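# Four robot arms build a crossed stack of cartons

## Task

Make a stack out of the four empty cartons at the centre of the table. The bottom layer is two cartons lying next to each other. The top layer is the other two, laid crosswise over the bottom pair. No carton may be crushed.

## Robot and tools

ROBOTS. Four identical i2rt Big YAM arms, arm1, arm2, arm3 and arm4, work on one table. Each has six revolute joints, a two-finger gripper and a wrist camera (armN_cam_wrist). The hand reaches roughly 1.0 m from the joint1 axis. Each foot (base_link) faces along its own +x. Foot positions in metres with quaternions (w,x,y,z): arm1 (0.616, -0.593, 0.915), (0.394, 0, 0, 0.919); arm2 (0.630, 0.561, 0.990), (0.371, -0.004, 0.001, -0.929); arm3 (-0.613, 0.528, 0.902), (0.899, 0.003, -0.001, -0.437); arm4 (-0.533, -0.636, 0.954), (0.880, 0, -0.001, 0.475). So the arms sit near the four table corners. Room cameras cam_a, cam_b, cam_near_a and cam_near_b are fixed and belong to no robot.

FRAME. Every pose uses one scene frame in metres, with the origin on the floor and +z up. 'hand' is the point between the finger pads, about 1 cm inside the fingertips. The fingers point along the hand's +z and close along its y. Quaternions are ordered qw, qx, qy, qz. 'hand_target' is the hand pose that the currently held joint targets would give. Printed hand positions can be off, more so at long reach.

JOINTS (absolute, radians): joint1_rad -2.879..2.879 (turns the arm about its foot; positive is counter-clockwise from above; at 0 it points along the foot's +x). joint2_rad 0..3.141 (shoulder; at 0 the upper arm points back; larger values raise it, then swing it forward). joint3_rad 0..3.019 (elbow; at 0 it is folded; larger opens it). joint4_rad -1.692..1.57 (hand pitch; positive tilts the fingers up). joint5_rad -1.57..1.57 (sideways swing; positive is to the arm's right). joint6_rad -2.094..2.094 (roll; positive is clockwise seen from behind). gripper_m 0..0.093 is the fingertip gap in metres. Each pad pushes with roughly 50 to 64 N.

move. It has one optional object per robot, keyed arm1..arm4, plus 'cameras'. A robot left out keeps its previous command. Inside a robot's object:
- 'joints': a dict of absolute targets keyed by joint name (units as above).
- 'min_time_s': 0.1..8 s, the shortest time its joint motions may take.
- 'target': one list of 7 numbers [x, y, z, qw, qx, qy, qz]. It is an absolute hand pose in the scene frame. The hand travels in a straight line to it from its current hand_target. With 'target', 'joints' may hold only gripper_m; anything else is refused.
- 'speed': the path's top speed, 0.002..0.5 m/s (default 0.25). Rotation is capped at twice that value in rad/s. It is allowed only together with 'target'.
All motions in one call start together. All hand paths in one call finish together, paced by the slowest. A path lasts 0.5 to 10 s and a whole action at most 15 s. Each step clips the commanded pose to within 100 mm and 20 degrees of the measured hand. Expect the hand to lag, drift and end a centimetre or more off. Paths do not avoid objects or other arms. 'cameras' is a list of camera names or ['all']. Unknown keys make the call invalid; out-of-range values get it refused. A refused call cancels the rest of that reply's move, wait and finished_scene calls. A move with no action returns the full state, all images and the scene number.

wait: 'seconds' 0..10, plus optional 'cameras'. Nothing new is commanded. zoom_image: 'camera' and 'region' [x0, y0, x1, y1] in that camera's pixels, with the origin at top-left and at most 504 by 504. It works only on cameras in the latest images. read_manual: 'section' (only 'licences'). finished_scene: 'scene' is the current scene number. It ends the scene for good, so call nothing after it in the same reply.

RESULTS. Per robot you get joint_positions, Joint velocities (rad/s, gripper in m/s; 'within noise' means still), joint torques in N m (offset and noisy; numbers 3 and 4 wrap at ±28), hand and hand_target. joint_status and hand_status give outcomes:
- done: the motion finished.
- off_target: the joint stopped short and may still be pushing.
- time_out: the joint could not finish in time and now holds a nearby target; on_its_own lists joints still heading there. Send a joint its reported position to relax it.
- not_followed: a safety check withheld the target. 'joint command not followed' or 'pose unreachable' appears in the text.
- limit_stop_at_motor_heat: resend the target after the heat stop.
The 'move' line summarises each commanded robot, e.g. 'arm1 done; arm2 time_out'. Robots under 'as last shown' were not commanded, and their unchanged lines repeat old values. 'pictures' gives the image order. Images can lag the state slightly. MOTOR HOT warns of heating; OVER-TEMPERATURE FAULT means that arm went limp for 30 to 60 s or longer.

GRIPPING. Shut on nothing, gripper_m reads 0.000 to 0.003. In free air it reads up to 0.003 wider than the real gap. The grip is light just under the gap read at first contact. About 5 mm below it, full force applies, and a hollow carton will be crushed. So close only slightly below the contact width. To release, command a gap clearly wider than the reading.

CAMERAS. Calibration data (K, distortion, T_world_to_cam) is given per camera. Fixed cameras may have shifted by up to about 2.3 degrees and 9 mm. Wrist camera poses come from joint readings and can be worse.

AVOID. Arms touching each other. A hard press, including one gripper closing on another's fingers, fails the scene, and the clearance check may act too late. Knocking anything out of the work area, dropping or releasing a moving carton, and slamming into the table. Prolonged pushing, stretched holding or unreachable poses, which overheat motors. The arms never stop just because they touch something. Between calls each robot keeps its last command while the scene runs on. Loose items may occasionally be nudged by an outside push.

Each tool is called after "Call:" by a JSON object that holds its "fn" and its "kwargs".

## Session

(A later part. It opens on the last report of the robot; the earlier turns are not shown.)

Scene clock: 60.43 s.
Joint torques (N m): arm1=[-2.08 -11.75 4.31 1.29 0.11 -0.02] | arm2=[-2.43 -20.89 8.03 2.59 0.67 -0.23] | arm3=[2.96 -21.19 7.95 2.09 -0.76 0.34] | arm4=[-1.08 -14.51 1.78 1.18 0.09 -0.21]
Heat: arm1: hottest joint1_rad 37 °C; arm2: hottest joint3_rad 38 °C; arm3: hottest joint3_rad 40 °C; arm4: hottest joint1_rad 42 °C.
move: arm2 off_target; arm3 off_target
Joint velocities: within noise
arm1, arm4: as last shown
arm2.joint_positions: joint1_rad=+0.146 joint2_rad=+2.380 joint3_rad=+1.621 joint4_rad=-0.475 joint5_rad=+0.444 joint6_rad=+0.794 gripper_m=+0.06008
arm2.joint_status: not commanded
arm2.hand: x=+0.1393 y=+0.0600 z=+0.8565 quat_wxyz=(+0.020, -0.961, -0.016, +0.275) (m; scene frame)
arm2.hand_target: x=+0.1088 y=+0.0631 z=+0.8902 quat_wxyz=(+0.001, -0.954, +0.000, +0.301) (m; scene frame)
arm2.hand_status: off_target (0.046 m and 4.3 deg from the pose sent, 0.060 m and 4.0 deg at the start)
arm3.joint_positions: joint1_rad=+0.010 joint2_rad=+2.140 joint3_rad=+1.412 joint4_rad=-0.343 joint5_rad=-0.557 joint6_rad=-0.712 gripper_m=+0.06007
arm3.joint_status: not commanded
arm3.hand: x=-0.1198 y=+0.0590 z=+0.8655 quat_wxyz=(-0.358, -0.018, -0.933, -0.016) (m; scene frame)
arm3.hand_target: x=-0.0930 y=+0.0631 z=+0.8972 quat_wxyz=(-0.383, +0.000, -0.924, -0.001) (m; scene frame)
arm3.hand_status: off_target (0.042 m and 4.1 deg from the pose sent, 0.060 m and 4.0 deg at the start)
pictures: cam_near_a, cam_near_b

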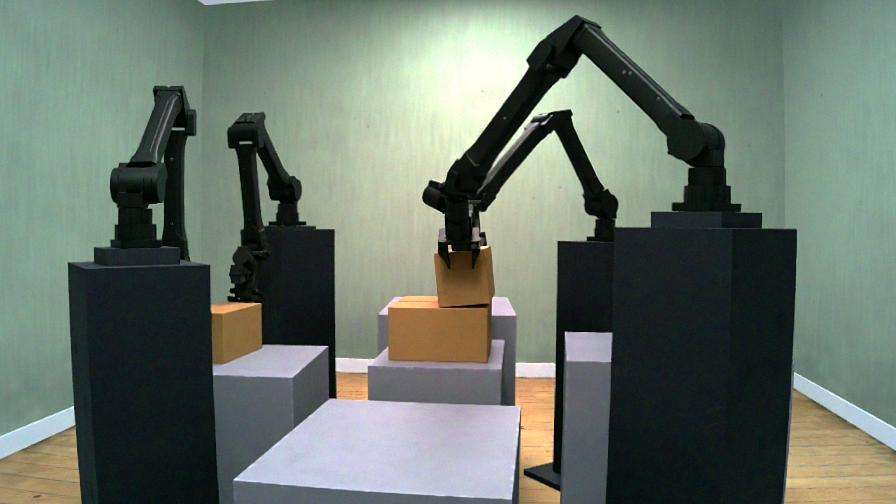

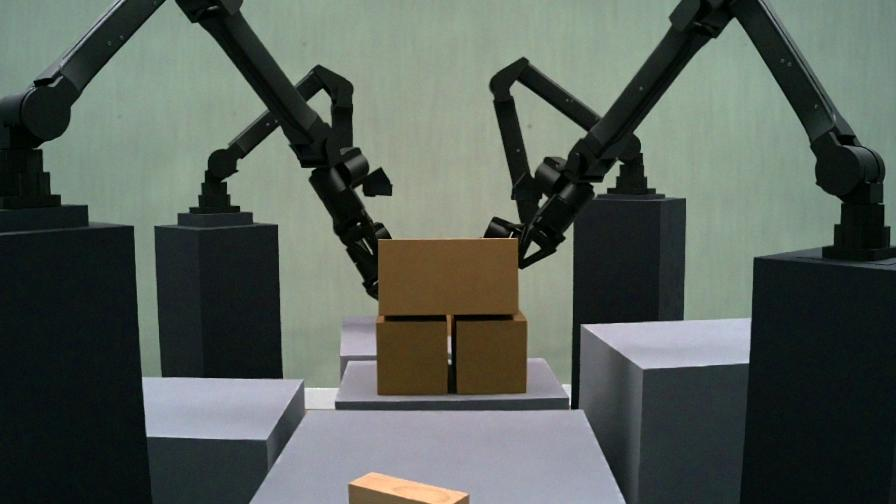

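Call:
{"fn": "move", "kwargs": {"arm2": {"target":[0.108,0.080,0.872,0,0.954,0,-0.301],"speed":0.05}, "arm3": {"target":[-0.092,0.080,0.879,0.383,0,0.924,0],"speed":0.05}}}

Call:
{"fn": "move", "kwargs": {"arm2": {"target":[0.112,0.064,0.873,0,0.954,0,-0.301],"speed":0.05}, "arm3": {"target":[-0.088,0.064,0.880,0.383,0,0.924,0],"speed":0.05}, "cameras": ["cam_near_a","cam_near_b"]}}

Call:
{"fn": "zoom_image", "kwargs": {"camera": "cam_near_a", "region": [340, 150, 560, 380]}}

Scene clock: 62.53 s.
Joint torques (N m): arm1=[-2.08 -11.75 4.34 1.28 0.12 -0.02] | arm2=[-2.43 -20.37 7.32 2.88 0.6 -0.21] | arm3=[3.31 -20.31 7.38 2.07 -0.71 0.31] | arm4=[-1.38 -14.45 1.74 1.17 0.1 -0.2]
Heat: arm1: hottest joint1_rad 37 °C; arm2: hottest joint2_rad 38 °C; arm3: hottest joint3_rad 40 °C; arm4: hottest joint1_rad 42 °C.
move: arm2 off_target; arm3 off_target
Joint velocities: within noise
arm1, arm4: as last shown
arm2.joint_positions: joint1_rad=+0.132 joint2_rad=+2.376 joint3_rad=+1.569 joint4_rad=-0.408 joint5_rad=+0.437 joint6_rad=+0.776 gripper_m=+0.06008
arm2.joint_status: not commanded
arm2.hand: x=+0.1396 y=+0.0734 z=+0.8456 quat_wxyz=(+0.015, -0.960, -0.017, +0.278) (m; scene frame)
arm2.hand_target: x=+0.1089 y=+0.0810 z=+0.8721 quat_wxyz=(+0.001, -0.954, +0.000, +0.301) (m; scene frame)
arm2.hand_status: off_target (0.042 m and 3.8 deg from the pose sent, 0.040 m and 4.3 deg at the start)
arm3.joint_positions: joint1_rad=+0.024 joint2_rad=+2.135 joint3_rad=+1.359 joint4_rad=-0.271 joint5_rad=-0.547 joint6_rad=-0.692 gripper_m=+0.06007
arm3.joint_status: not commanded
arm3.hand: x=-0.1198 y=+0.0722 z=+0.8552 quat_wxyz=(-0.362, -0.019, -0.932, -0.010) (m; scene frame)
arm3.hand_target: x=-0.0930 y=+0.0808 z=+0.8791 quat_wxyz=(-0.383, +0.000, -0.924, -0.001) (m; scene frame)
arm3.hand_status: off_target (0.037 m and 3.5 deg from the pose sent, 0.037 m and 4.1 deg at the start)
pictures: none

Scene clock: 63.53 s.
Joint torques (N m): arm1=[-2.08 -11.63 4.34 1.29 0.12 -0.02] | arm2=[-0.62 -19.08 10.97 1.09 0.96 -0.02] | arm3=[2.37 -18.61 10.8 0.98 -0.96 0.19] | arm4=[-1.08 -14.74 1.77 1.25 0.09 -0.22]
Heat: arm1: hottest joint1_rad 37 °C; arm2: hottest joint2_rad 38 °C; arm3: hottest joint3_rad 40 °C; arm4: hottest joint1_rad 42 °C.
move: arm2 off_target; arm3 off_target
Joint velocities: within noise
arm1, arm4: as last shown
arm2.joint_positions: joint1_rad=+0.132 joint2_rad=+2.376 joint3_rad=+1.569 joint4_rad=-0.408 joint5_rad=+0.437 joint6_rad=+0.777 gripper_m=+0.06008
arm2.joint_status: not commanded
arm2.hand: x=+0.1396 y=+0.0734 z=+0.8456 quat_wxyz=(+0.015, -0.960, -0.017, +0.278) (m; scene frame)
arm2.hand_target: x=+0.1130 y=+0.0653 z=+0.8737 quat_wxyz=(+0.000, -0.954, +0.000, +0.301) (m; scene frame)
arm2.hand_status: off_target (0.040 m and 3.8 deg from the pose sent, 0.040 m and 3.8 deg at the start)
arm3.joint_positions: joint1_rad=+0.024 joint2_rad=+2.135 joint3_rad=+1.361 joint4_rad=-0.279 joint5_rad=-0.547 joint6_rad=-0.692 gripper_m=+0.06007
arm3.joint_status: not commanded
arm3.hand: x=-0.1201 y=+0.0725 z=+0.8554 quat_wxyz=(-0.361, -0.020, -0.932, -0.012) (m; scene frame)
arm3.hand_target: x=-0.0897 y=+0.0658 z=+0.8812 quat_wxyz=(-0.383, +0.000, -0.924, +0.000) (m; scene frame)
arm3.hand_status: off_target (0.041 m and 3.8 deg from the pose sent, 0.041 m and 3.5 deg at the start)
pictures: cam_near_a, cam_near_b

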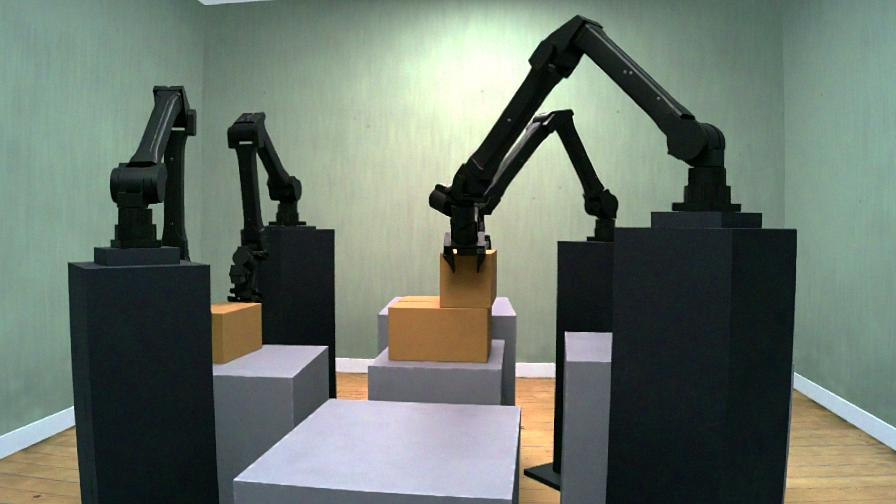

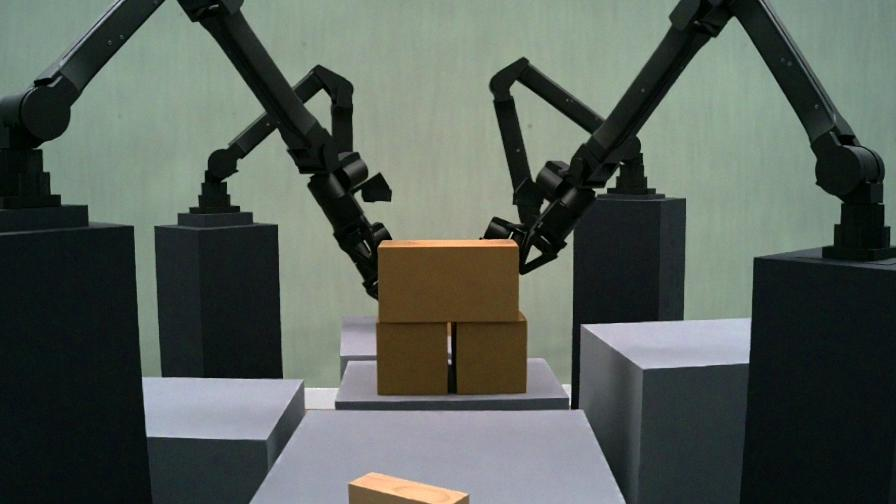

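Scaled by 2.191 from the camera's 896x504 image, which has a finer 1280x720 frame.

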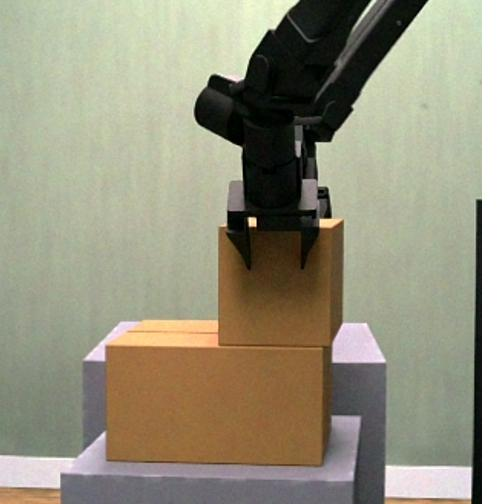

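Call:
{"fn": "move", "kwargs": {"arm2": {"target":[0.113,0.044,0.876,0,0.954,0,-0.301],"speed":0.05}, "arm3": {"target":[-0.087,0.044,0.883,0.383,0,0.924,0],"speed":0.05}, "cameras": ["cam_near_a"]}}

Call:
{"fn": "zoom_image", "kwargs": {"camera": "cam_near_a", "region": [340, 150, 560, 380]}}

Scene clock: 65.27 s.
Joint torques (N m): arm1=[-2.02 -11.63 4.33 1.31 0.11 -0.02] | arm2=[-0.38 -18.2 13.56 1.37 1.01 -0.04] | arm3=[1.26 -18.78 11.47 1.13 -1.08 0.09] | arm4=[-1.32 -14.45 1.77 1.2 0.11 -0.21]
Heat: arm1: hottest joint1_rad 37 °C; arm2: hottest joint2_rad 39 °C; arm3: hottest joint3_rad 40 °C; arm4: hottest joint1_rad 42 °C.
move: arm2 off_target; arm3 off_target
Joint velocities: within noise
arm1.joint_positions: joint1_rad=+1.058 joint2_rad=+2.406 joint3_rad=+0.879 joint4_rad=+0.502 joint5_rad=+0.175 joint6_rad=+0.264 gripper_m=+0.06009
arm1.joint_status: not commanded
arm1.hand: x=+0.1309 y=-0.6842 z=+0.6580 quat_wxyz=(-0.013, +0.959, -0.031, -0.281) (m; scene frame)
arm1.hand_target: x=+0.1040 y=-0.6795 z=+0.6613 quat_wxyz=(-0.012, +0.953, -0.037, -0.301) (m; scene frame)
arm1.hand_status: not commanded
arm2.joint_positions: joint1_rad=+0.151 joint2_rad=+2.376 joint3_rad=+1.602 joint4_rad=-0.455 joint5_rad=+0.444 joint6_rad=+0.799 gripper_m=+0.06008
arm2.joint_status: not commanded
arm2.hand: x=+0.1443 y=+0.0607 z=+0.8539 quat_wxyz=(+0.017, -0.961, -0.016, +0.276) (m; scene frame)
arm2.hand_target: x=+0.1148 y=+0.0461 z=+0.8775 quat_wxyz=(+0.000, -0.954, +0.000, +0.301) (m; scene frame)
arm2.hand_status: off_target (0.042 m and 4.0 deg from the pose sent, 0.050 m and 3.8 deg at the start)
arm3.joint_positions: joint1_rad=+0.019 joint2_rad=+2.157 joint3_rad=+1.417 joint4_rad=-0.328 joint5_rad=-0.555 joint6_rad=-0.703 gripper_m=+0.06007
arm3.joint_status: not commanded
arm3.hand: x=-0.1144 y=+0.0613 z=+0.8576 quat_wxyz=(-0.358, -0.018, -0.933, -0.017) (m; scene frame)
arm3.hand_target: x=-0.0887 y=+0.0460 z=+0.8844 quat_wxyz=(-0.383, +0.000, -0.924, +0.000) (m; scene frame)
arm3.hand_status: off_target (0.041 m and 4.2 deg from the pose sent, 0.052 m and 3.8 deg at the start)
arm4.joint_positions: joint1_rad=-1.035 joint2_rad=+2.493 joint3_rad=+0.703 joint4_rad=+0.691 joint5_rad=+0.011 joint6_rad=+0.017 gripper_m=+0.06006
arm4.joint_status: not commanded
arm4.hand: x=-0.1379 y=-0.6556 z=+0.6656 quat_wxyz=(-0.235, -0.031, -0.972, +0.008) (m; scene frame)
arm4.hand_target: x=-0.1125 y=-0.6641 z=+0.6729 quat_wxyz=(-0.259, -0.038, -0.965, +0.010) (m; scene frame)
arm4.hand_status: not commanded
pictures: cam_near_a

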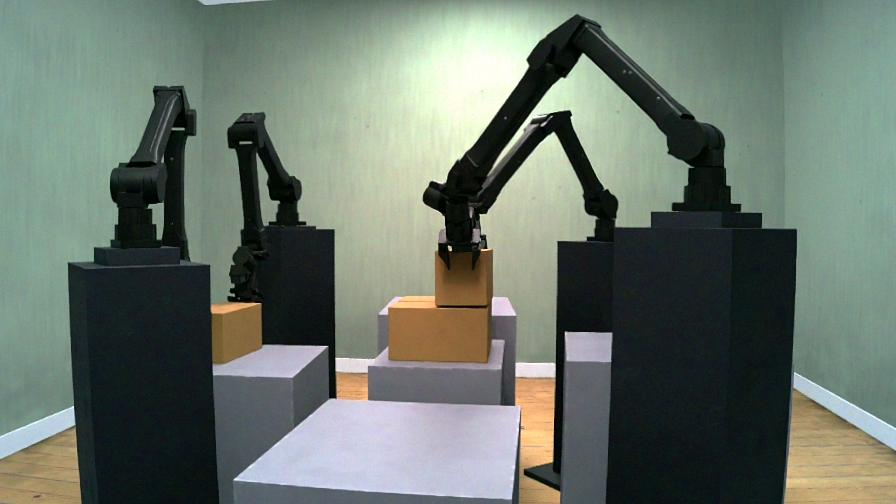

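Scaled by 2.191 from the camera's 896x504 image, which has a finer 1280x720 frame.

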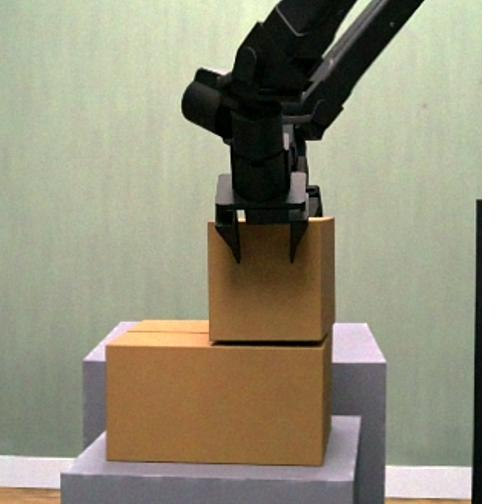

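Call:
{"fn": "move", "kwargs": {"arm2": {"target":[0.113,0.045,0.862,0,0.954,0,-0.301],"speed":0.04}, "arm3": {"target":[-0.087,0.045,0.869,0.383,0,0.924,0],"speed":0.04}}}

Call:
{"fn": "move", "kwargs": {"arm2": {"target":[0.20,0.06,0.867,0,0.954,0,-0.301],"speed":0.1}, "arm3": {"target":[-0.18,0.06,0.872,0.383,0,0.924,0],"speed":0.1}}}

Call:
{"fn": "move", "kwargs": {"arm2": {"target":[0.36,0.30,1.1,0,0.954,0,-0.301],"speed":0.3}, "arm3": {"target":[-0.34,0.30,1.1,0.383,0,0.924,0],"speed":0.3}, "cameras": ["cam_near_a","cam_near_b","arm1_cam_wrist","arm4_cam_wrist"]}}

Call:
{"fn": "zoom_image", "kwargs": {"camera": "cam_near_a", "region": [200, 150, 560, 380]}}

Scene clock: 67.23 s.
Joint torques (N m): arm1=[-2.02 -11.75 4.33 1.29 0.12 -0.02] | arm2=[-0.56 -17.32 13.2 2.19 0.91 -0.06] | arm3=[1.44 -18.08 10.85 1.96 -0.74 0.11] | arm4=[-1.2 -14.68 1.7 1.18 0.1 -0.21]
Heat: arm1: hottest joint1_rad 37 °C; arm2: hottest joint2_rad 39 °C; arm3: hottest joint3_rad 41 °C; arm4: hottest joint1_rad 42 °C.
move: arm2 off_target; arm3 off_target
Joint velocities: within noise
arm1, arm4: as last shown
arm2.joint_positions: joint1_rad=+0.151 joint2_rad=+2.389 joint3_rad=+1.603 joint4_rad=-0.455 joint5_rad=+0.446 joint6_rad=+0.799 gripper_m=+0.06008
arm2.joint_status: not commanded
arm2.hand: x=+0.1459 y=+0.0635 z=+0.8453 quat_wxyz=(+0.022, -0.962, -0.017, +0.273) (m; scene frame)
arm2.hand_target: x=+0.1149 y=+0.0472 z=+0.8642 quat_wxyz=(+0.000, -0.954, +0.000, +0.301) (m; scene frame)
arm2.hand_status: off_target (0.041 m and 4.6 deg from the pose sent, 0.036 m and 4.0 deg at the start)
arm3.joint_positions: joint1_rad=+0.019 joint2_rad=+2.168 joint3_rad=+1.421 joint4_rad=-0.322 joint5_rad=-0.562 joint6_rad=-0.703 gripper_m=+0.06007
arm3.joint_status: not commanded
arm3.hand: x=-0.1131 y=+0.0615 z=+0.8532 quat_wxyz=(-0.360, -0.017, -0.933, -0.020) (m; scene frame)
arm3.hand_target: x=-0.0885 y=+0.0469 z=+0.8704 quat_wxyz=(-0.383, +0.000, -0.924, +0.000) (m; scene frame)
arm3.hand_status: off_target (0.035 m and 4.1 deg from the pose sent, 0.034 m and 4.2 deg at the start)
pictures: none

Scene clock: 68.90 s.
Joint torques (N m): arm1=[-2.02 -11.69 4.33 1.29 0.12 -0.02] | arm2=[0.73 -18.55 6.26 2 0.57 0.11] | arm3=[-0.21 -19.08 6.19 1.48 -0.62 0.03] | arm4=[-1.26 -14.39 1.74 1.21 0.1 -0.2]
Heat: arm1: hottest joint1_rad 37 °C; arm2: hottest joint2_rad 39 °C; arm3: hottest joint3_rad 41 °C; arm4: hottest joint1_rad 42 °C.
move: arm2 off_target; arm3 off_target
Joint velocities: within noise
arm1, arm4: as last shown
arm2.joint_positions: joint1_rad=+0.227 joint2_rad=+2.316 joint3_rad=+1.444 joint4_rad=-0.379 joint5_rad=+0.490 joint6_rad=+0.888 gripper_m=+0.06008
arm2.joint_status: not commanded
arm2.hand: x=+0.2037 y=+0.0679 z=+0.8486 quat_wxyz=(+0.017, -0.957, -0.009, +0.288) (m; scene frame)
arm2.hand_target: x=+0.2000 y=+0.0601 z=+0.8668 quat_wxyz=(+0.000, -0.954, +0.000, +0.301) (m; scene frame)
arm2.hand_status: off_target (0.020 m and 2.6 deg from the pose sent, 0.058 m and 4.6 deg at the start)
arm3.joint_positions: joint1_rad=-0.072 joint2_rad=+2.079 joint3_rad=+1.257 joint4_rad=-0.279 joint5_rad=-0.622 joint6_rad=-0.811 gripper_m=+0.06007
arm3.joint_status: not commanded
arm3.hand: x=-0.1806 y=+0.0680 z=+0.8578 quat_wxyz=(-0.372, -0.006, -0.928, -0.015) (m; scene frame)
arm3.hand_target: x=-0.1802 y=+0.0600 z=+0.8720 quat_wxyz=(-0.383, +0.000, -0.924, +0.000) (m; scene frame)
arm3.hand_status: off_target (0.016 m and 2.3 deg from the pose sent, 0.069 m and 4.1 deg at the start)
pictures: none

Scene clock: 71.10 s.
Joint torques (N m): arm1=[-2.14 -11.63 4.34 1.29 0.11 -0.02] | arm2=[1.32 -6.59 8.38 0.72 0.51 0.07] | arm3=[-0.03 -5.6 9.2 0.65 -0.56 0.07] | arm4=[-1.08 -14.56 1.77 1.22 0.11 -0.21]
Heat: arm1: hottest joint1_rad 37 °C; arm2: hottest joint2_rad 39 °C; arm3: hottest joint3_rad 41 °C; arm4: hottest joint1_rad 42 °C.
move: arm2 done; arm3 done
Joint velocities: within noise
arm1, arm4: as last shown
arm2.joint_positions: joint1_rad=+0.227 joint2_rad=+1.232 joint3_rad=+0.706 joint4_rad=-0.679 joint5_rad=+0.491 joint6_rad=+0.890 gripper_m=+0.06008
arm2.joint_status: not commanded
arm2.hand: x=+0.3568 y=+0.2971 z=+1.0985 quat_wxyz=(-0.001, -0.954, -0.002, +0.301) (m; scene frame)
arm2.hand_target: x=+0.3599 y=+0.3000 z=+1.0999 quat_wxyz=(+0.000, -0.954, +0.000, +0.301) (m; scene frame)
arm2.hand_status: done (0.005 m and 0.3 deg from the pose sent, 0.376 m and 2.6 deg at the start)
arm3.joint_positions: joint1_rad=-0.072 joint2_rad=+0.981 joint3_rad=+0.717 joint4_rad=-0.800 joint5_rad=-0.622 joint6_rad=-0.810 gripper_m=+0.06007
arm3.joint_status: not commanded
arm3.hand: x=-0.3394 y=+0.3011 z=+1.0966 quat_wxyz=(-0.382, -0.001, -0.924, -0.002) (m; scene frame)
arm3.hand_target: x=-0.3400 y=+0.3000 z=+1.1000 quat_wxyz=(-0.383, +0.000, -0.924, +0.000) (m; scene frame)
arm3.hand_status: done (0.004 m and 0.3 deg from the pose sent, 0.371 m and 2.3 deg at the start)
pictures: arm1_cam_wrist, arm4_cam_wrist, cam_near_a, cam_near_b
camera_calibration:
arm1_cam_wrist: T_world_to_cam=[[0.0542584, 0.998476, 0.0101319, 0.668871], [0.997547, -0.0546518, 0.0437386, -0.193337], [0.0442257, 0.00773383, -0.998992, 0.781209], [0, 0, 0, 1]] pos_world=[0.122021, -0.684459, 0.782101]
arm4_cam_wrist: T_world_to_cam=[[-0.0534822, -0.998567, 0.00176808, -0.666221], [-0.98825, 0.0531833, 0.143293, -0.193187], [-0.143182, 0.00591633, -0.989679, 0.765512], [0, 0, 0, 1]] pos_world=[-0.11694, -0.659522, 0.786471]

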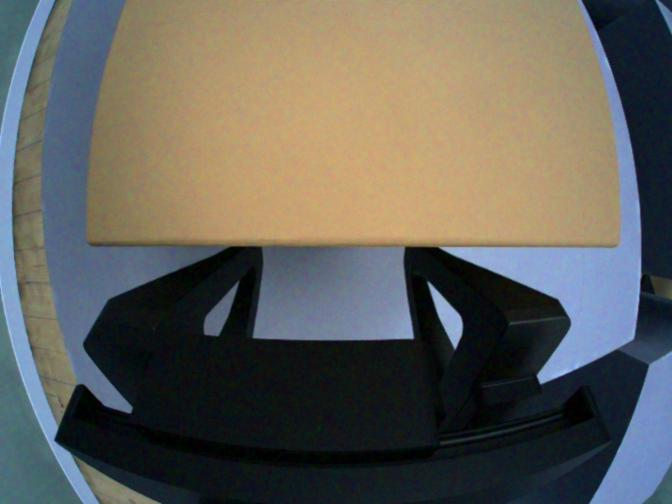

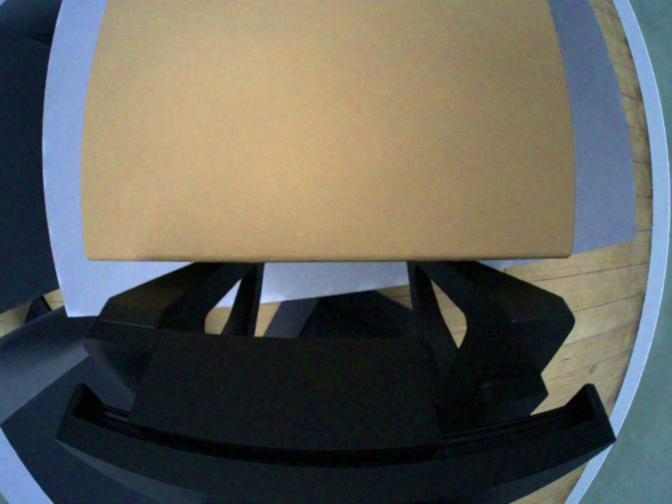

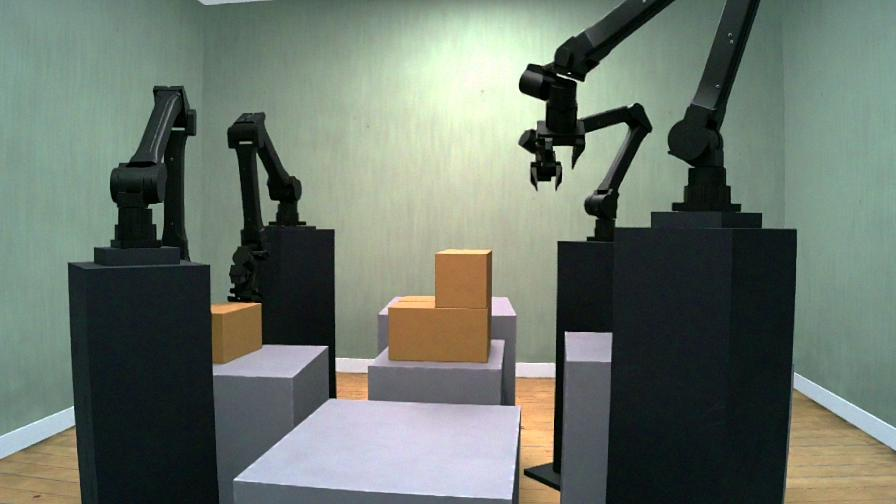

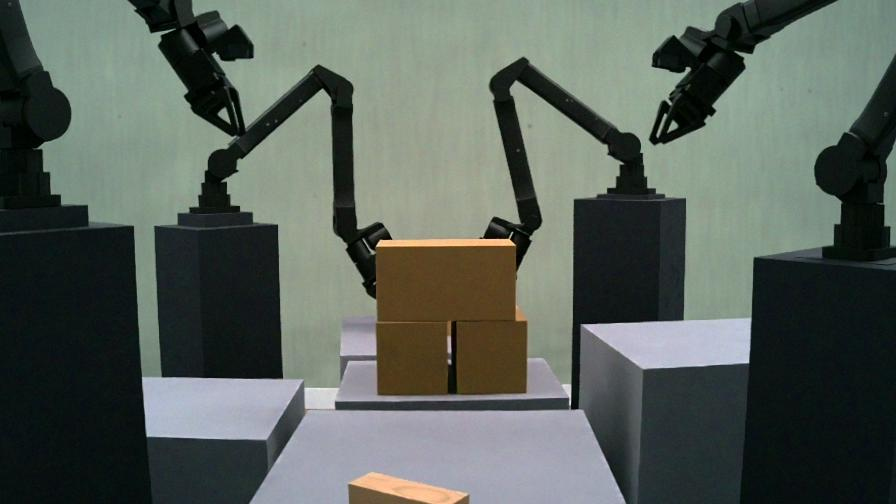

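Scaled by 1.400 from the camera's 896x504 image, which has a finer 1280x720 frame.

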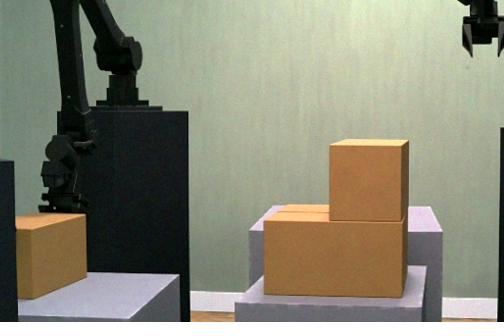

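Call:
{"fn": "move", "kwargs": {"arm1": {"target":[0.155,-0.680,0.665,-0.0117,0.953,-0.037,-0.301],"speed":0.1}, "arm4": {"target":[-0.160,-0.661,0.675,0.259,0.038,0.965,-0.010],"speed":0.1}}}

Call:
{"fn": "move", "kwargs": {"arm1": {"target":[0.145,-0.680,0.702,-0.0117,0.953,-0.037,-0.301],"speed":0.1}, "arm4": {"target":[-0.155,-0.661,0.702,0.259,0.038,0.965,-0.010],"speed":0.1}}}

Call:
{"fn": "move", "kwargs": {"arm1": {"target":[0.099,-0.678,0.702,-0.0117,0.953,-0.037,-0.301],"speed":0.1}, "arm4": {"target":[-0.108,-0.663,0.706,0.259,0.038,0.965,-0.010],"speed":0.1}}}

Call:
{"fn": "move", "kwargs": {"arm1": {"target":[0.097,-0.678,0.80,-0.0117,0.953,-0.037,-0.301],"speed":0.12}, "arm4": {"target":[-0.106,-0.663,0.804,0.259,0.038,0.965,-0.010],"speed":0.12}, "cameras": ["arm1_cam_wrist","arm4_cam_wrist","cam_near_a"]}}

Scene clock: 73.93 s.
Joint torques (N m): arm1=[0.67 -12.1 -0.01 1.81 0.27 0.16] | arm2=[1.73 -6.3 8.29 0.62 0.57 0.04] | arm3=[-0.09 -5.6 9.16 0.68 -0.55 0.07] | arm4=[-0.97 -11.58 -2.65 1.54 0.11 -0.19]
Heat: arm1: hottest joint1_rad 37 °C; arm2: hottest joint2_rad 39 °C; arm3: hottest joint3_rad 41 °C; arm4: hottest joint1_rad 42 °C.
move: arm1 done; arm4 off_target
Joint velocities: within noise
arm1.joint_positions: joint1_rad=+1.058 joint2_rad=+2.406 joint3_rad=+0.798 joint4_rad=+0.605 joint5_rad=+0.187 joint6_rad=+0.271 gripper_m=+0.06009
arm1.joint_status: not commanded
arm1.hand: x=+0.1565 y=-0.6755 z=+0.6609 quat_wxyz=(-0.015, +0.955, -0.037, -0.292) (m; scene frame)
arm1.hand_target: x=+0.1551 y=-0.6799 z=+0.6649 quat_wxyz=(-0.012, +0.953, -0.037, -0.301) (m; scene frame)
arm1.hand_status: done (0.006 m and 1.1 deg from the pose sent, 0.025 m and 2.5 deg at the start)
arm2, arm3: as last shown
arm2.hand_target: x=+0.3599 y=+0.2999 z=+1.1000 quat_wxyz=(+0.000, -0.954, +0.000, +0.301) (m; scene frame)
arm4.joint_positions: joint1_rad=-1.035 joint2_rad=+2.493 joint3_rad=+0.637 joint4_rad=+0.827 joint5_rad=+0.011 joint6_rad=+0.017 gripper_m=+0.06006
arm4.joint_status: not commanded
arm4.hand: x=-0.1476 y=-0.6554 z=+0.6802 quat_wxyz=(-0.268, -0.031, -0.963, +0.008) (m; scene frame)
arm4.hand_target: x=-0.1599 y=-0.6606 z=+0.6753 quat_wxyz=(-0.259, -0.038, -0.965, +0.010) (m; scene frame)
arm4.hand_status: off_target (0.015 m and 1.3 deg from the pose sent, 0.025 m and 3.0 deg at the start)
pictures: none

Scene clock: 75.10 s.
Joint torques (N m): arm1=[0.15 -12.98 0.55 0.79 0.15 0.11] | arm2=[0.97 -6.59 8.38 0.54 0.58 0.09] | arm3=[-0.09 -5.54 9.17 0.69 -0.56 0.07] | arm4=[-1.08 -13.1 -2.19 0.75 0.12 -0.18]
Heat: arm1: hottest joint1_rad 37 °C; arm2: hottest joint2_rad 39 °C; arm3: hottest joint3_rad 41 °C; arm4: hottest joint1_rad 42 °C.
move: arm1 done; arm4 done
Joint velocities: within noise
arm1.joint_positions: joint1_rad=+1.058 joint2_rad=+2.302 joint3_rad=+0.775 joint4_rad=+0.541 joint5_rad=+0.187 joint6_rad=+0.271 gripper_m=+0.06009
arm1.joint_status: not commanded
arm1.hand: x=+0.1449 y=-0.6784 z=+0.6963 quat_wxyz=(-0.012, +0.953, -0.038, -0.301) (m; scene frame)
arm1.hand_target: x=+0.1450 y=-0.6799 z=+0.7020 quat_wxyz=(-0.012, +0.953, -0.037, -0.301) (m; scene frame)
arm1.hand_status: done (0.006 m and 0.1 deg from the pose sent, 0.043 m and 1.1 deg at the start)
arm2, arm3: as last shown
arm4.joint_positions: joint1_rad=-1.035 joint2_rad=+2.413 joint3_rad=+0.601 joint4_rad=+0.782 joint5_rad=+0.011 joint6_rad=+0.017 gripper_m=+0.06006
arm4.joint_status: not commanded
arm4.hand: x=-0.1468 y=-0.6555 z=+0.7024 quat_wxyz=(-0.268, -0.031, -0.963, +0.008) (m; scene frame)
arm4.hand_target: x=-0.1550 y=-0.6607 z=+0.7020 quat_wxyz=(-0.259, -0.038, -0.965, +0.010) (m; scene frame)
arm4.hand_status: done (0.010 m and 1.3 deg from the pose sent, 0.024 m and 1.3 deg at the start)
pictures: none

Scene clock: 76.27 s.
Joint torques (N m): arm1=[-2.14 -12.75 4.78 1.29 0.11 -0.02] | arm2=[1.55 -6.3 8.38 0.66 0.55 0.06] | arm3=[0.03 -5.66 9.17 0.68 -0.55 0.07] | arm4=[-0.97 -14.68 2.63 1.17 0.16 -0.16]
Heat: arm1: hottest joint1_rad 37 °C; arm2: hottest joint2_rad 38 °C; arm3: hottest joint3_rad 41 °C; arm4: hottest joint1_rad 42 °C.
move: arm1 off_target; arm4 off_target
Joint velocities: within noise
arm1.joint_positions: joint1_rad=+1.052 joint2_rad=+2.302 joint3_rad=+0.835 joint4_rad=+0.425 joint5_rad=+0.172 joint6_rad=+0.259 gripper_m=+0.06009
arm1.joint_status: not commanded
arm1.hand: x=+0.1339 y=-0.6809 z=+0.6902 quat_wxyz=(-0.015, +0.961, -0.031, -0.273) (m; scene frame)
arm1.hand_target: x=+0.1003 y=-0.6774 z=+0.7037 quat_wxyz=(-0.012, +0.953, -0.037, -0.301) (m; scene frame)
arm1.hand_status: off_target (0.037 m and 3.5 deg from the pose sent, 0.046 m and 0.1 deg at the start)
arm2, arm3: as last shown
arm4.joint_positions: joint1_rad=-1.035 joint2_rad=+2.381 joint3_rad=+0.657 joint4_rad=+0.621 joint5_rad=+0.011 joint6_rad=+0.017 gripper_m=+0.06006
arm4.joint_status: not commanded
arm4.hand: x=-0.1363 y=-0.6559 z=+0.6975 quat_wxyz=(-0.232, -0.032, -0.972, +0.008) (m; scene frame)
arm4.hand_target: x=-0.1087 y=-0.6630 z=+0.7069 quat_wxyz=(-0.259, -0.038, -0.965, +0.010) (m; scene frame)
arm4.hand_status: off_target (0.030 m and 3.3 deg from the pose sent, 0.040 m and 1.3 deg at the start)
pictures: none

Scene clock: 77.77 s.
Joint torques (N m): arm1=[-1.96 -15.15 4.62 1.74 0.17 -0.01] | arm2=[0.79 -6.01 8.25 0.59 0.56 0.09] | arm3=[-0.03 -5.6 9.17 0.66 -0.55 0.07] | arm4=[-0.91 -14.1 4.31 1.73 0.16 -0.16]
Heat: arm1: hottest joint1_rad 37 °C; arm2: hottest joint2_rad 38 °C; arm3: hottest joint3_rad 41 °C; arm4: hottest joint1_rad 42 °C.
move: arm1 off_target; arm4 off_target
Joint velocities: within noise
arm1.joint_positions: joint1_rad=+1.050 joint2_rad=+2.062 joint3_rad=+0.793 joint4_rad=+0.191 joint5_rad=+0.170 joint6_rad=+0.258 gripper_m=+0.06009
arm1.joint_status: not commanded
arm1.hand: x=+0.1322 y=-0.6802 z=+0.7666 quat_wxyz=(-0.020, +0.966, -0.030, -0.256) (m; scene frame)
arm1.hand_target: x=+0.0984 y=-0.6775 z=+0.8004 quat_wxyz=(-0.012, +0.953, -0.037, -0.301) (m; scene frame)
arm1.hand_status: off_target (0.049 m and 5.5 deg from the pose sent, 0.116 m and 3.5 deg at the start)
arm2, arm3: as last shown
arm4.joint_positions: joint1_rad=-1.035 joint2_rad=+2.045 joint3_rad=+0.565 joint4_rad=+0.354 joint5_rad=+0.011 joint6_rad=+0.016 gripper_m=+0.06006
arm4.joint_status: not commanded
arm4.hand: x=-0.1367 y=-0.6561 z=+0.7859 quat_wxyz=(-0.221, -0.031, -0.975, +0.008) (m; scene frame)
arm4.hand_target: x=-0.1069 y=-0.6630 z=+0.8047 quat_wxyz=(-0.259, -0.038, -0.965, +0.010) (m; scene frame)
arm4.hand_status: off_target (0.036 m and 4.6 deg from the pose sent, 0.111 m and 3.3 deg at the start)
pictures: arm1_cam_wrist, arm4_cam_wrist, cam_near_a
camera_calibration:
arm1_cam_wrist: T_world_to_cam=[[0.0544606, 0.998214, 0.0245722, 0.652497], [0.993875, -0.056561, 0.0949416, -0.239229], [0.0961618, 0.0192511, -0.99518, 0.887695], [0, 0, 0, 1]] pos_world=[0.116866, -0.681951, 0.890095]
arm4_cam_wrist: T_world_to_cam=[[-0.0527459, -0.998605, 0.00248782, -0.667273], [-0.983719, 0.0523879, 0.17191, -0.231591], [-0.1718, 0.00662023, -0.98511, 0.877804], [0, 0, 0, 1]] pos_world=[-0.112209, -0.66002, 0.906206]

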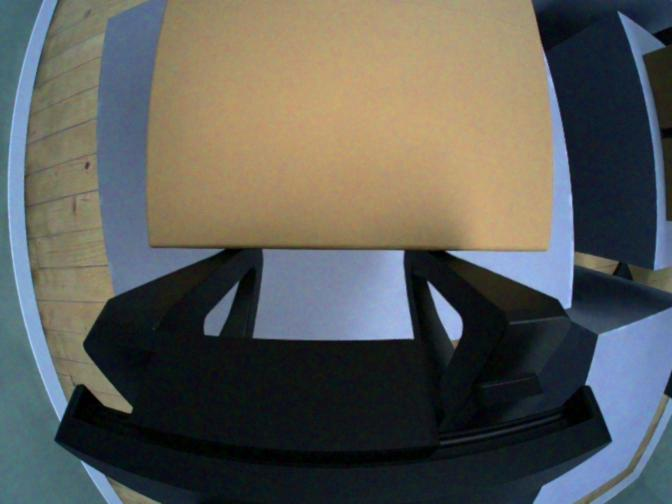

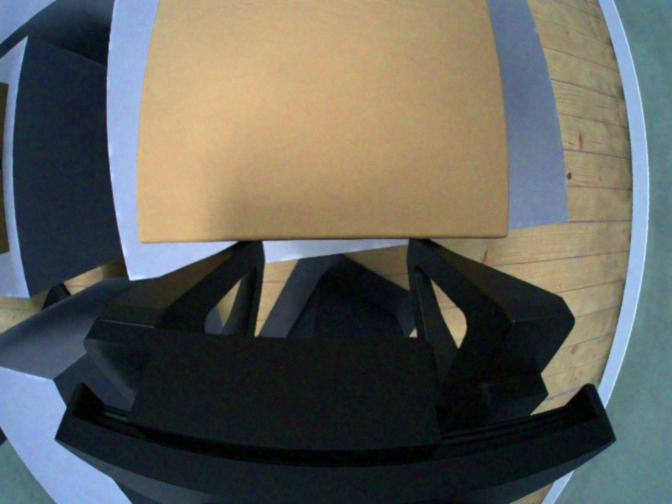

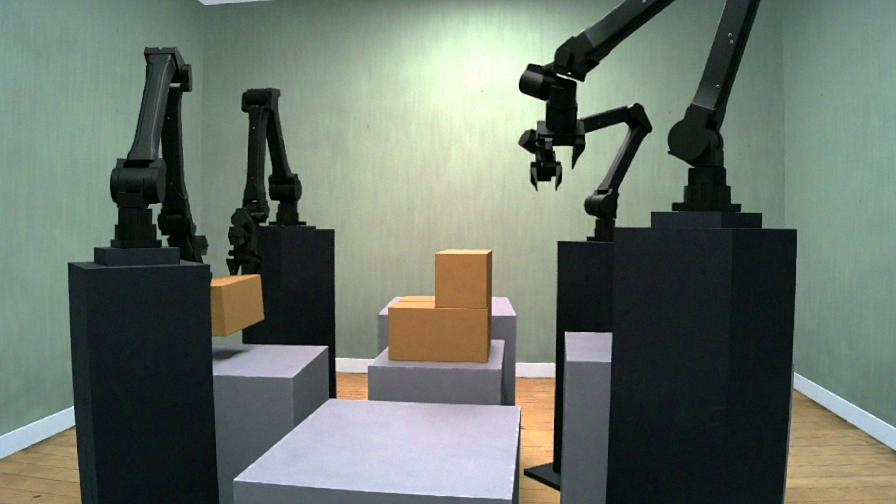

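Call:
{"fn": "move", "kwargs": {"arm1": {"target":[0.097,-0.678,0.985,-0.0117,0.953,-0.037,-0.301],"speed":0.12}, "arm4": {"target":[-0.106,-0.663,0.970,0.259,0.038,0.965,-0.010],"speed":0.12}}}

Call:
{"fn": "move", "kwargs": {"arm1": {"target":[0.115,-0.14,0.985,0,0.954,0,-0.301],"speed":0.12}, "arm4": {"target":[-0.090,-0.14,0.970,0.259,0,0.966,0],"speed":0.12}, "cameras": ["arm1_cam_wrist","arm4_cam_wrist","cam_near_a","cam_near_b"]}}

Call:
{"fn": "zoom_image", "kwargs": {"camera": "cam_near_a", "region": [340, 150, 560, 380]}}

Scene clock: 80.93 s.
Joint torques (N m): arm1=[-1.61 -11.22 10.47 1.09 0.18 -0.01] | arm2=[1.2 -6.07 8.36 0.55 0.58 0.1] | arm3=[-0.03 -5.71 9.16 0.66 -0.56 0.07] | arm4=[-0.5 -9.64 12.85 1.11 0.19 -0.13]
Heat: arm1: hottest joint1_rad 37 °C; arm2: hottest joint2_rad 38 °C; arm3: hottest joint3_rad 41 °C; arm4: hottest joint1_rad 42 °C.
move: arm1 off_target; arm4 off_target
Joint velocities: within noise
arm1.joint_positions: joint1_rad=+1.047 joint2_rad=+1.578 joint3_rad=+0.826 joint4_rad=-0.318 joint5_rad=+0.170 joint6_rad=+0.257 gripper_m=+0.06009
arm1.joint_status: not commanded
arm1.hand: x=+0.1331 y=-0.6783 z=+0.9473 quat_wxyz=(-0.019, +0.965, -0.031, -0.259) (m; scene frame)
arm1.hand_target: x=+0.0999 y=-0.6773 z=+0.9862 quat_wxyz=(-0.012, +0.953, -0.037, -0.301) (m; scene frame)
arm1.hand_status: off_target (0.052 m and 5.1 deg from the pose sent, 0.221 m and 5.5 deg at the start)
arm2, arm3: as last shown
arm4.joint_positions: joint1_rad=-1.035 joint2_rad=+1.463 joint3_rad=+0.554 joint4_rad=-0.219 joint5_rad=+0.011 joint6_rad=+0.016 gripper_m=+0.06006
arm4.joint_status: not commanded
arm4.hand: x=-0.1437 y=-0.6561 z=+0.9429 quat_wxyz=(-0.220, -0.031, -0.975, +0.008) (m; scene frame)
arm4.hand_target: x=-0.1084 y=-0.6629 z=+0.9716 quat_wxyz=(-0.259, -0.038, -0.965, +0.010) (m; scene frame)
arm4.hand_status: off_target (0.047 m and 4.7 deg from the pose sent, 0.187 m and 4.6 deg at the start)
pictures: none

Scene clock: 86.17 s.
Joint torques (N m): arm1=[1.79 -14.04 12.44 1.25 -1.04 0.21] | arm2=[1.26 -6.77 8.32 0.66 0.59 0.06] | arm3=[-0.03 -5.6 9.18 0.66 -0.56 0.07] | arm4=[-1.79 -17.44 16.1 1.11 1.3 -0.31]
Heat: arm1: hottest joint3_rad 38 °C; arm2: hottest joint3_rad 38 °C; arm3: hottest joint3_rad 41 °C; arm4: hottest joint1_rad 42 °C.
move: arm1 off_target; arm4 off_target
Joint velocities: within noise
arm1.joint_positions: joint1_rad=-0.057 joint2_rad=+1.947 joint3_rad=+1.405 joint4_rad=-0.676 joint5_rad=-0.421 joint6_rad=-0.758 gripper_m=+0.06009
arm1.joint_status: not commanded
arm1.hand: x=+0.1533 y=-0.1566 z=+0.9570 quat_wxyz=(+0.017, +0.963, -0.016, -0.268) (m; scene frame)
arm1.hand_target: x=+0.1178 y=-0.1432 z=+0.9868 quat_wxyz=(+0.000, +0.953, +0.000, -0.301) (m; scene frame)
arm1.hand_status: off_target (0.050 m and 4.8 deg from the pose sent, 0.540 m and 6.5 deg at the start)
arm2, arm3: as last shown
arm4.joint_positions: joint1_rad=-0.016 joint2_rad=+2.028 joint3_rad=+1.421 joint4_rad=-0.718 joint5_rad=+0.395 joint6_rad=+0.894 gripper_m=+0.06006
arm4.joint_status: not commanded
arm4.hand: x=-0.1285 y=-0.1605 z=+0.9500 quat_wxyz=(-0.229, +0.015, -0.973, +0.018) (m; scene frame)
arm4.hand_target: x=-0.0923 y=-0.1433 z=+0.9719 quat_wxyz=(-0.259, +0.000, -0.966, +0.000) (m; scene frame)
arm4.hand_status: off_target (0.048 m and 4.5 deg from the pose sent, 0.520 m and 5.9 deg at the start)
pictures: arm1_cam_wrist, arm4_cam_wrist, cam_near_a, cam_near_b
camera_calibration:
arm1_cam_wrist: T_world_to_cam=[[0.00891114, 0.999179, -0.0395285, 0.19246], [0.997359, -0.00603137, 0.072383, -0.219619], [0.0720851, -0.0400691, -0.996593, 1.06087], [0, 0, 0, 1]] pos_world=[0.140852, -0.151119, 1.08076]
arm4_cam_wrist: T_world_to_cam=[[0.0322923, -0.998502, 0.0441625, -0.201046], [-0.987426, -0.0250306, 0.156087, -0.275587], [-0.154748, -0.0486476, -0.986756, 1.03236], [0, 0, 0, 1]] pos_world=[-0.105874, -0.157421, 1.07058]

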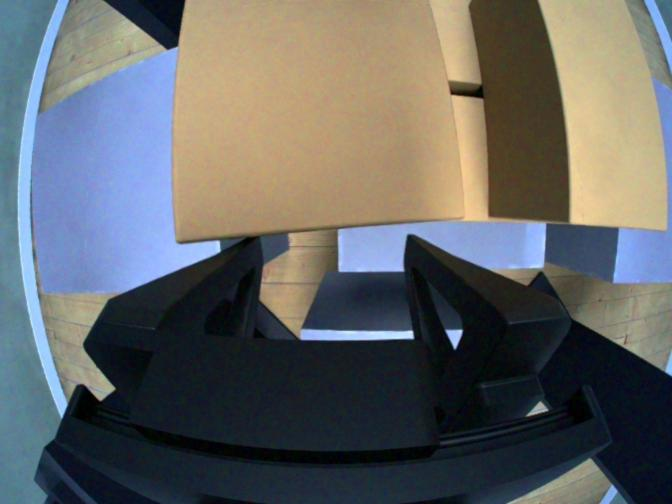

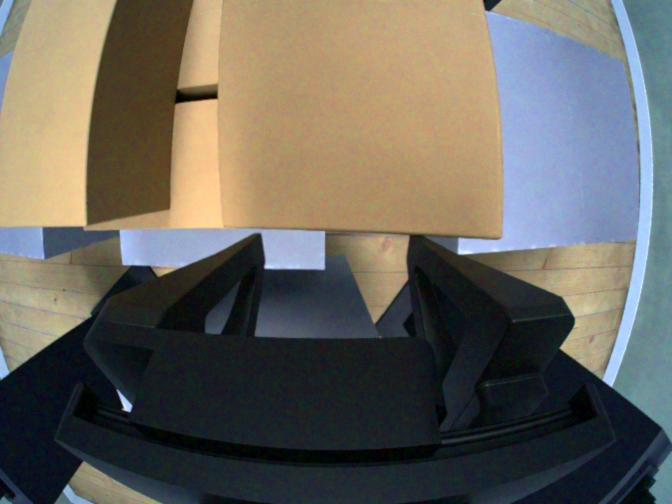

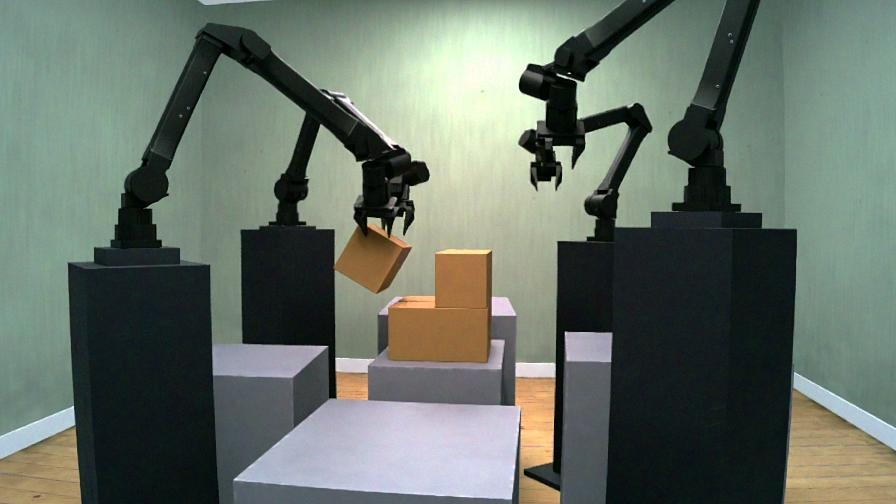

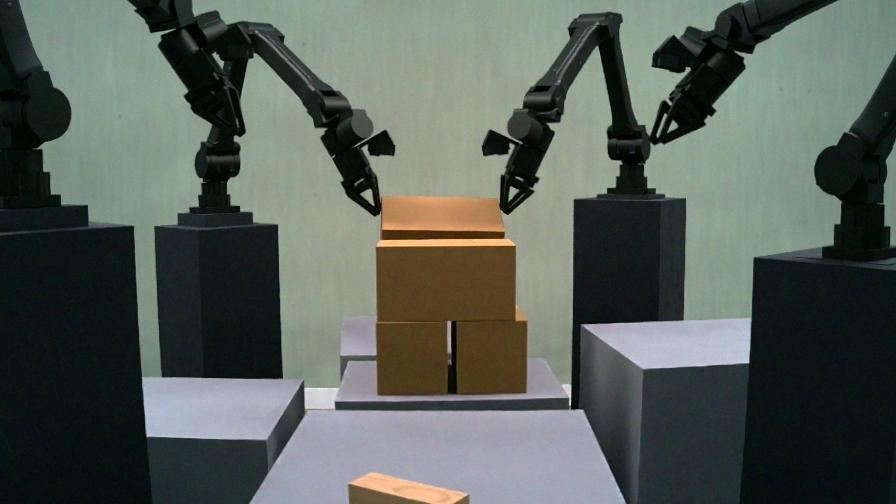

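Scaled by 2.191 from the camera's 896x504 image, which has a finer 1280x720 frame.

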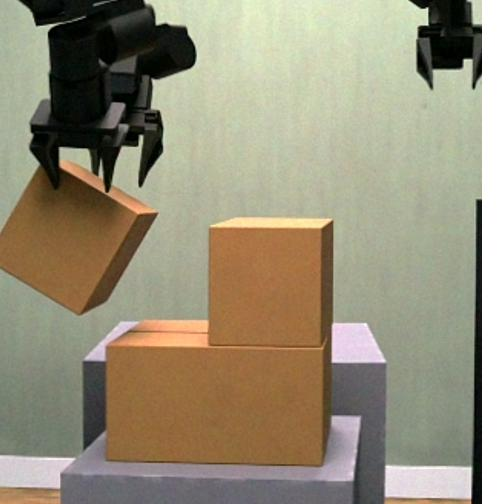

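Call:
{"fn": "move", "kwargs": {"arm1": {"target":[0.118,-0.035,0.986,0,0.954,0,-0.301],"speed":0.1}, "arm4": {"target":[-0.090,-0.035,0.972,0.259,0,0.966,0],"speed":0.1}}}

Call:
{"fn": "move", "kwargs": {"arm1": {"target":[0.116,-0.037,0.954,0,0.954,0,-0.301],"speed":0.06}, "arm4": {"target":[-0.090,-0.037,0.940,0.259,0,0.966,0],"speed":0.06}, "cameras": ["cam_near_a"]}}

Call:
{"fn": "zoom_image", "kwargs": {"camera": "cam_near_a", "region": [340, 150, 560, 380]}}

Scene clock: 89.73 s.
Joint torques (N m): arm1=[2.14 -16.56 12.82 1.11 -1.12 0.22] | arm2=[1.96 -6.01 8.21 0.81 0.53 0.07] | arm3=[-0.15 -5.66 9.17 0.68 -0.55 0.07] | arm4=[-2.08 -20.66 16.85 0.95 1.37 -0.26]
Heat: arm1: hottest joint3_rad 40 °C; arm2: hottest joint3_rad 38 °C; arm3: hottest joint3_rad 41 °C; arm4: hottest joint1_rad 42 °C.
move: arm1 off_target; arm4 off_target
Joint velocities: within noise
arm1.joint_positions: joint1_rad=-0.167 joint2_rad=+2.150 joint3_rad=+1.759 joint4_rad=-0.869 joint5_rad=-0.462 joint6_rad=-0.867 gripper_m=+0.06009
arm1.joint_status: not commanded
arm1.hand: x=+0.1549 y=-0.0480 z=+0.9604 quat_wxyz=(+0.017, +0.962, -0.018, -0.271) (m; scene frame)
arm1.hand_target: x=+0.1204 y=-0.0384 z=+0.9873 quat_wxyz=(+0.000, +0.953, +0.000, -0.302) (m; scene frame)
arm1.hand_status: off_target (0.047 m and 4.5 deg from the pose sent, 0.130 m and 4.8 deg at the start)
arm2, arm3: as last shown
arm4.joint_positions: joint1_rad=+0.078 joint2_rad=+2.241 joint3_rad=+1.822 joint4_rad=-0.931 joint5_rad=+0.420 joint6_rad=+0.986 gripper_m=+0.06006
arm4.joint_status: not commanded
arm4.hand: x=-0.1284 y=-0.0481 z=+0.9574 quat_wxyz=(-0.234, +0.017, -0.972, +0.014) (m; scene frame)
arm4.hand_target: x=-0.0918 y=-0.0385 z=+0.9733 quat_wxyz=(-0.260, +0.000, -0.966, +0.000) (m; scene frame)
arm4.hand_status: off_target (0.043 m and 3.9 deg from the pose sent, 0.133 m and 4.5 deg at the start)
pictures: none

Scene clock: 90.90 s.
Joint torques (N m): arm1=[2.61 -17.38 10.5 2.33 -1.08 0.24] | arm2=[1.32 -7.06 8.16 0.69 0.56 0.06] | arm3=[-0.15 -5.71 9.17 0.65 -0.56 0.07] | arm4=[-2.55 -21.19 14.31 1.83 1.37 -0.33]
Heat: arm1: hottest joint3_rad 41 °C; arm2: hottest joint3_rad 38 °C; arm3: hottest joint3_rad 41 °C; arm4: hottest joint1_rad 42 °C.
move: arm1 off_target; arm4 off_target
Joint velocities: within noise
arm1.joint_positions: joint1_rad=-0.167 joint2_rad=+2.192 joint3_rad=+1.759 joint4_rad=-0.840 joint5_rad=-0.462 joint6_rad=-0.867 gripper_m=+0.06009
arm1.joint_status: not commanded
arm1.hand: x=+0.1537 y=-0.0461 z=+0.9334 quat_wxyz=(+0.022, +0.963, -0.019, -0.268) (m; scene frame)
arm1.hand_target: x=+0.1180 y=-0.0399 z=+0.9554 quat_wxyz=(+0.001, +0.954, +0.000, -0.301) (m; scene frame)
arm1.hand_status: off_target (0.044 m and 5.2 deg from the pose sent, 0.041 m and 4.5 deg at the start)
arm2.joint_positions: joint1_rad=+0.227 joint2_rad=+1.232 joint3_rad=+0.706 joint4_rad=-0.679 joint5_rad=+0.491 joint6_rad=+0.890 gripper_m=+0.06008
arm2.joint_status: not commanded
arm2.hand: x=+0.3568 y=+0.2971 z=+1.0985 quat_wxyz=(-0.001, -0.954, -0.002, +0.301) (m; scene frame)
arm2.hand_target: x=+0.3599 y=+0.2999 z=+1.1000 quat_wxyz=(+0.000, -0.954, +0.000, +0.301) (m; scene frame)
arm2.hand_status: not commanded
arm3.joint_positions: joint1_rad=-0.072 joint2_rad=+0.981 joint3_rad=+0.717 joint4_rad=-0.800 joint5_rad=-0.622 joint6_rad=-0.810 gripper_m=+0.06007
arm3.joint_status: not commanded
arm3.hand: x=-0.3394 y=+0.3011 z=+1.0966 quat_wxyz=(-0.382, -0.001, -0.924, -0.002) (m; scene frame)
arm3.hand_target: x=-0.3400 y=+0.3000 z=+1.1000 quat_wxyz=(-0.383, +0.000, -0.924, +0.000) (m; scene frame)
arm3.hand_status: not commanded
arm4.joint_positions: joint1_rad=+0.081 joint2_rad=+2.280 joint3_rad=+1.822 joint4_rad=-0.893 joint5_rad=+0.420 joint6_rad=+0.988 gripper_m=+0.06006
arm4.joint_status: not commanded
arm4.hand: x=-0.1287 y=-0.0442 z=+0.9323 quat_wxyz=(-0.233, +0.018, -0.972, +0.014) (m; scene frame)
arm4.hand_target: x=-0.0915 y=-0.0399 z=+0.9412 quat_wxyz=(-0.259, +0.000, -0.966, +0.001) (m; scene frame)
arm4.hand_status: off_target (0.040 m and 4.0 deg from the pose sent, 0.044 m and 4.0 deg at the start)
pictures: cam_near_a

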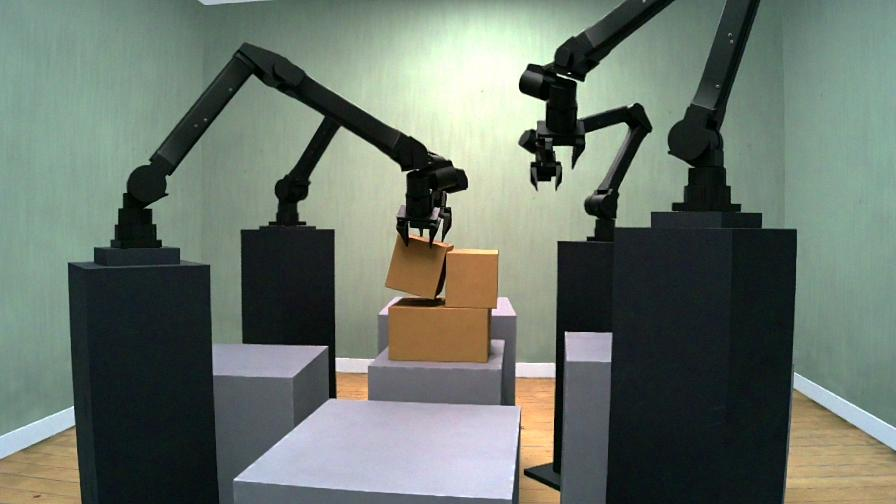

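Scaled by 2.191 from the camera's 896x504 image, which has a finer 1280x720 frame.

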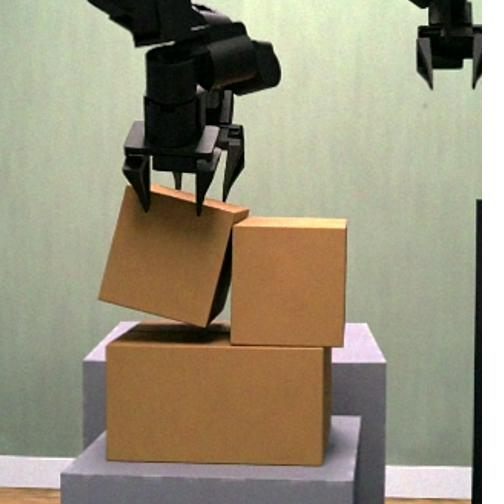

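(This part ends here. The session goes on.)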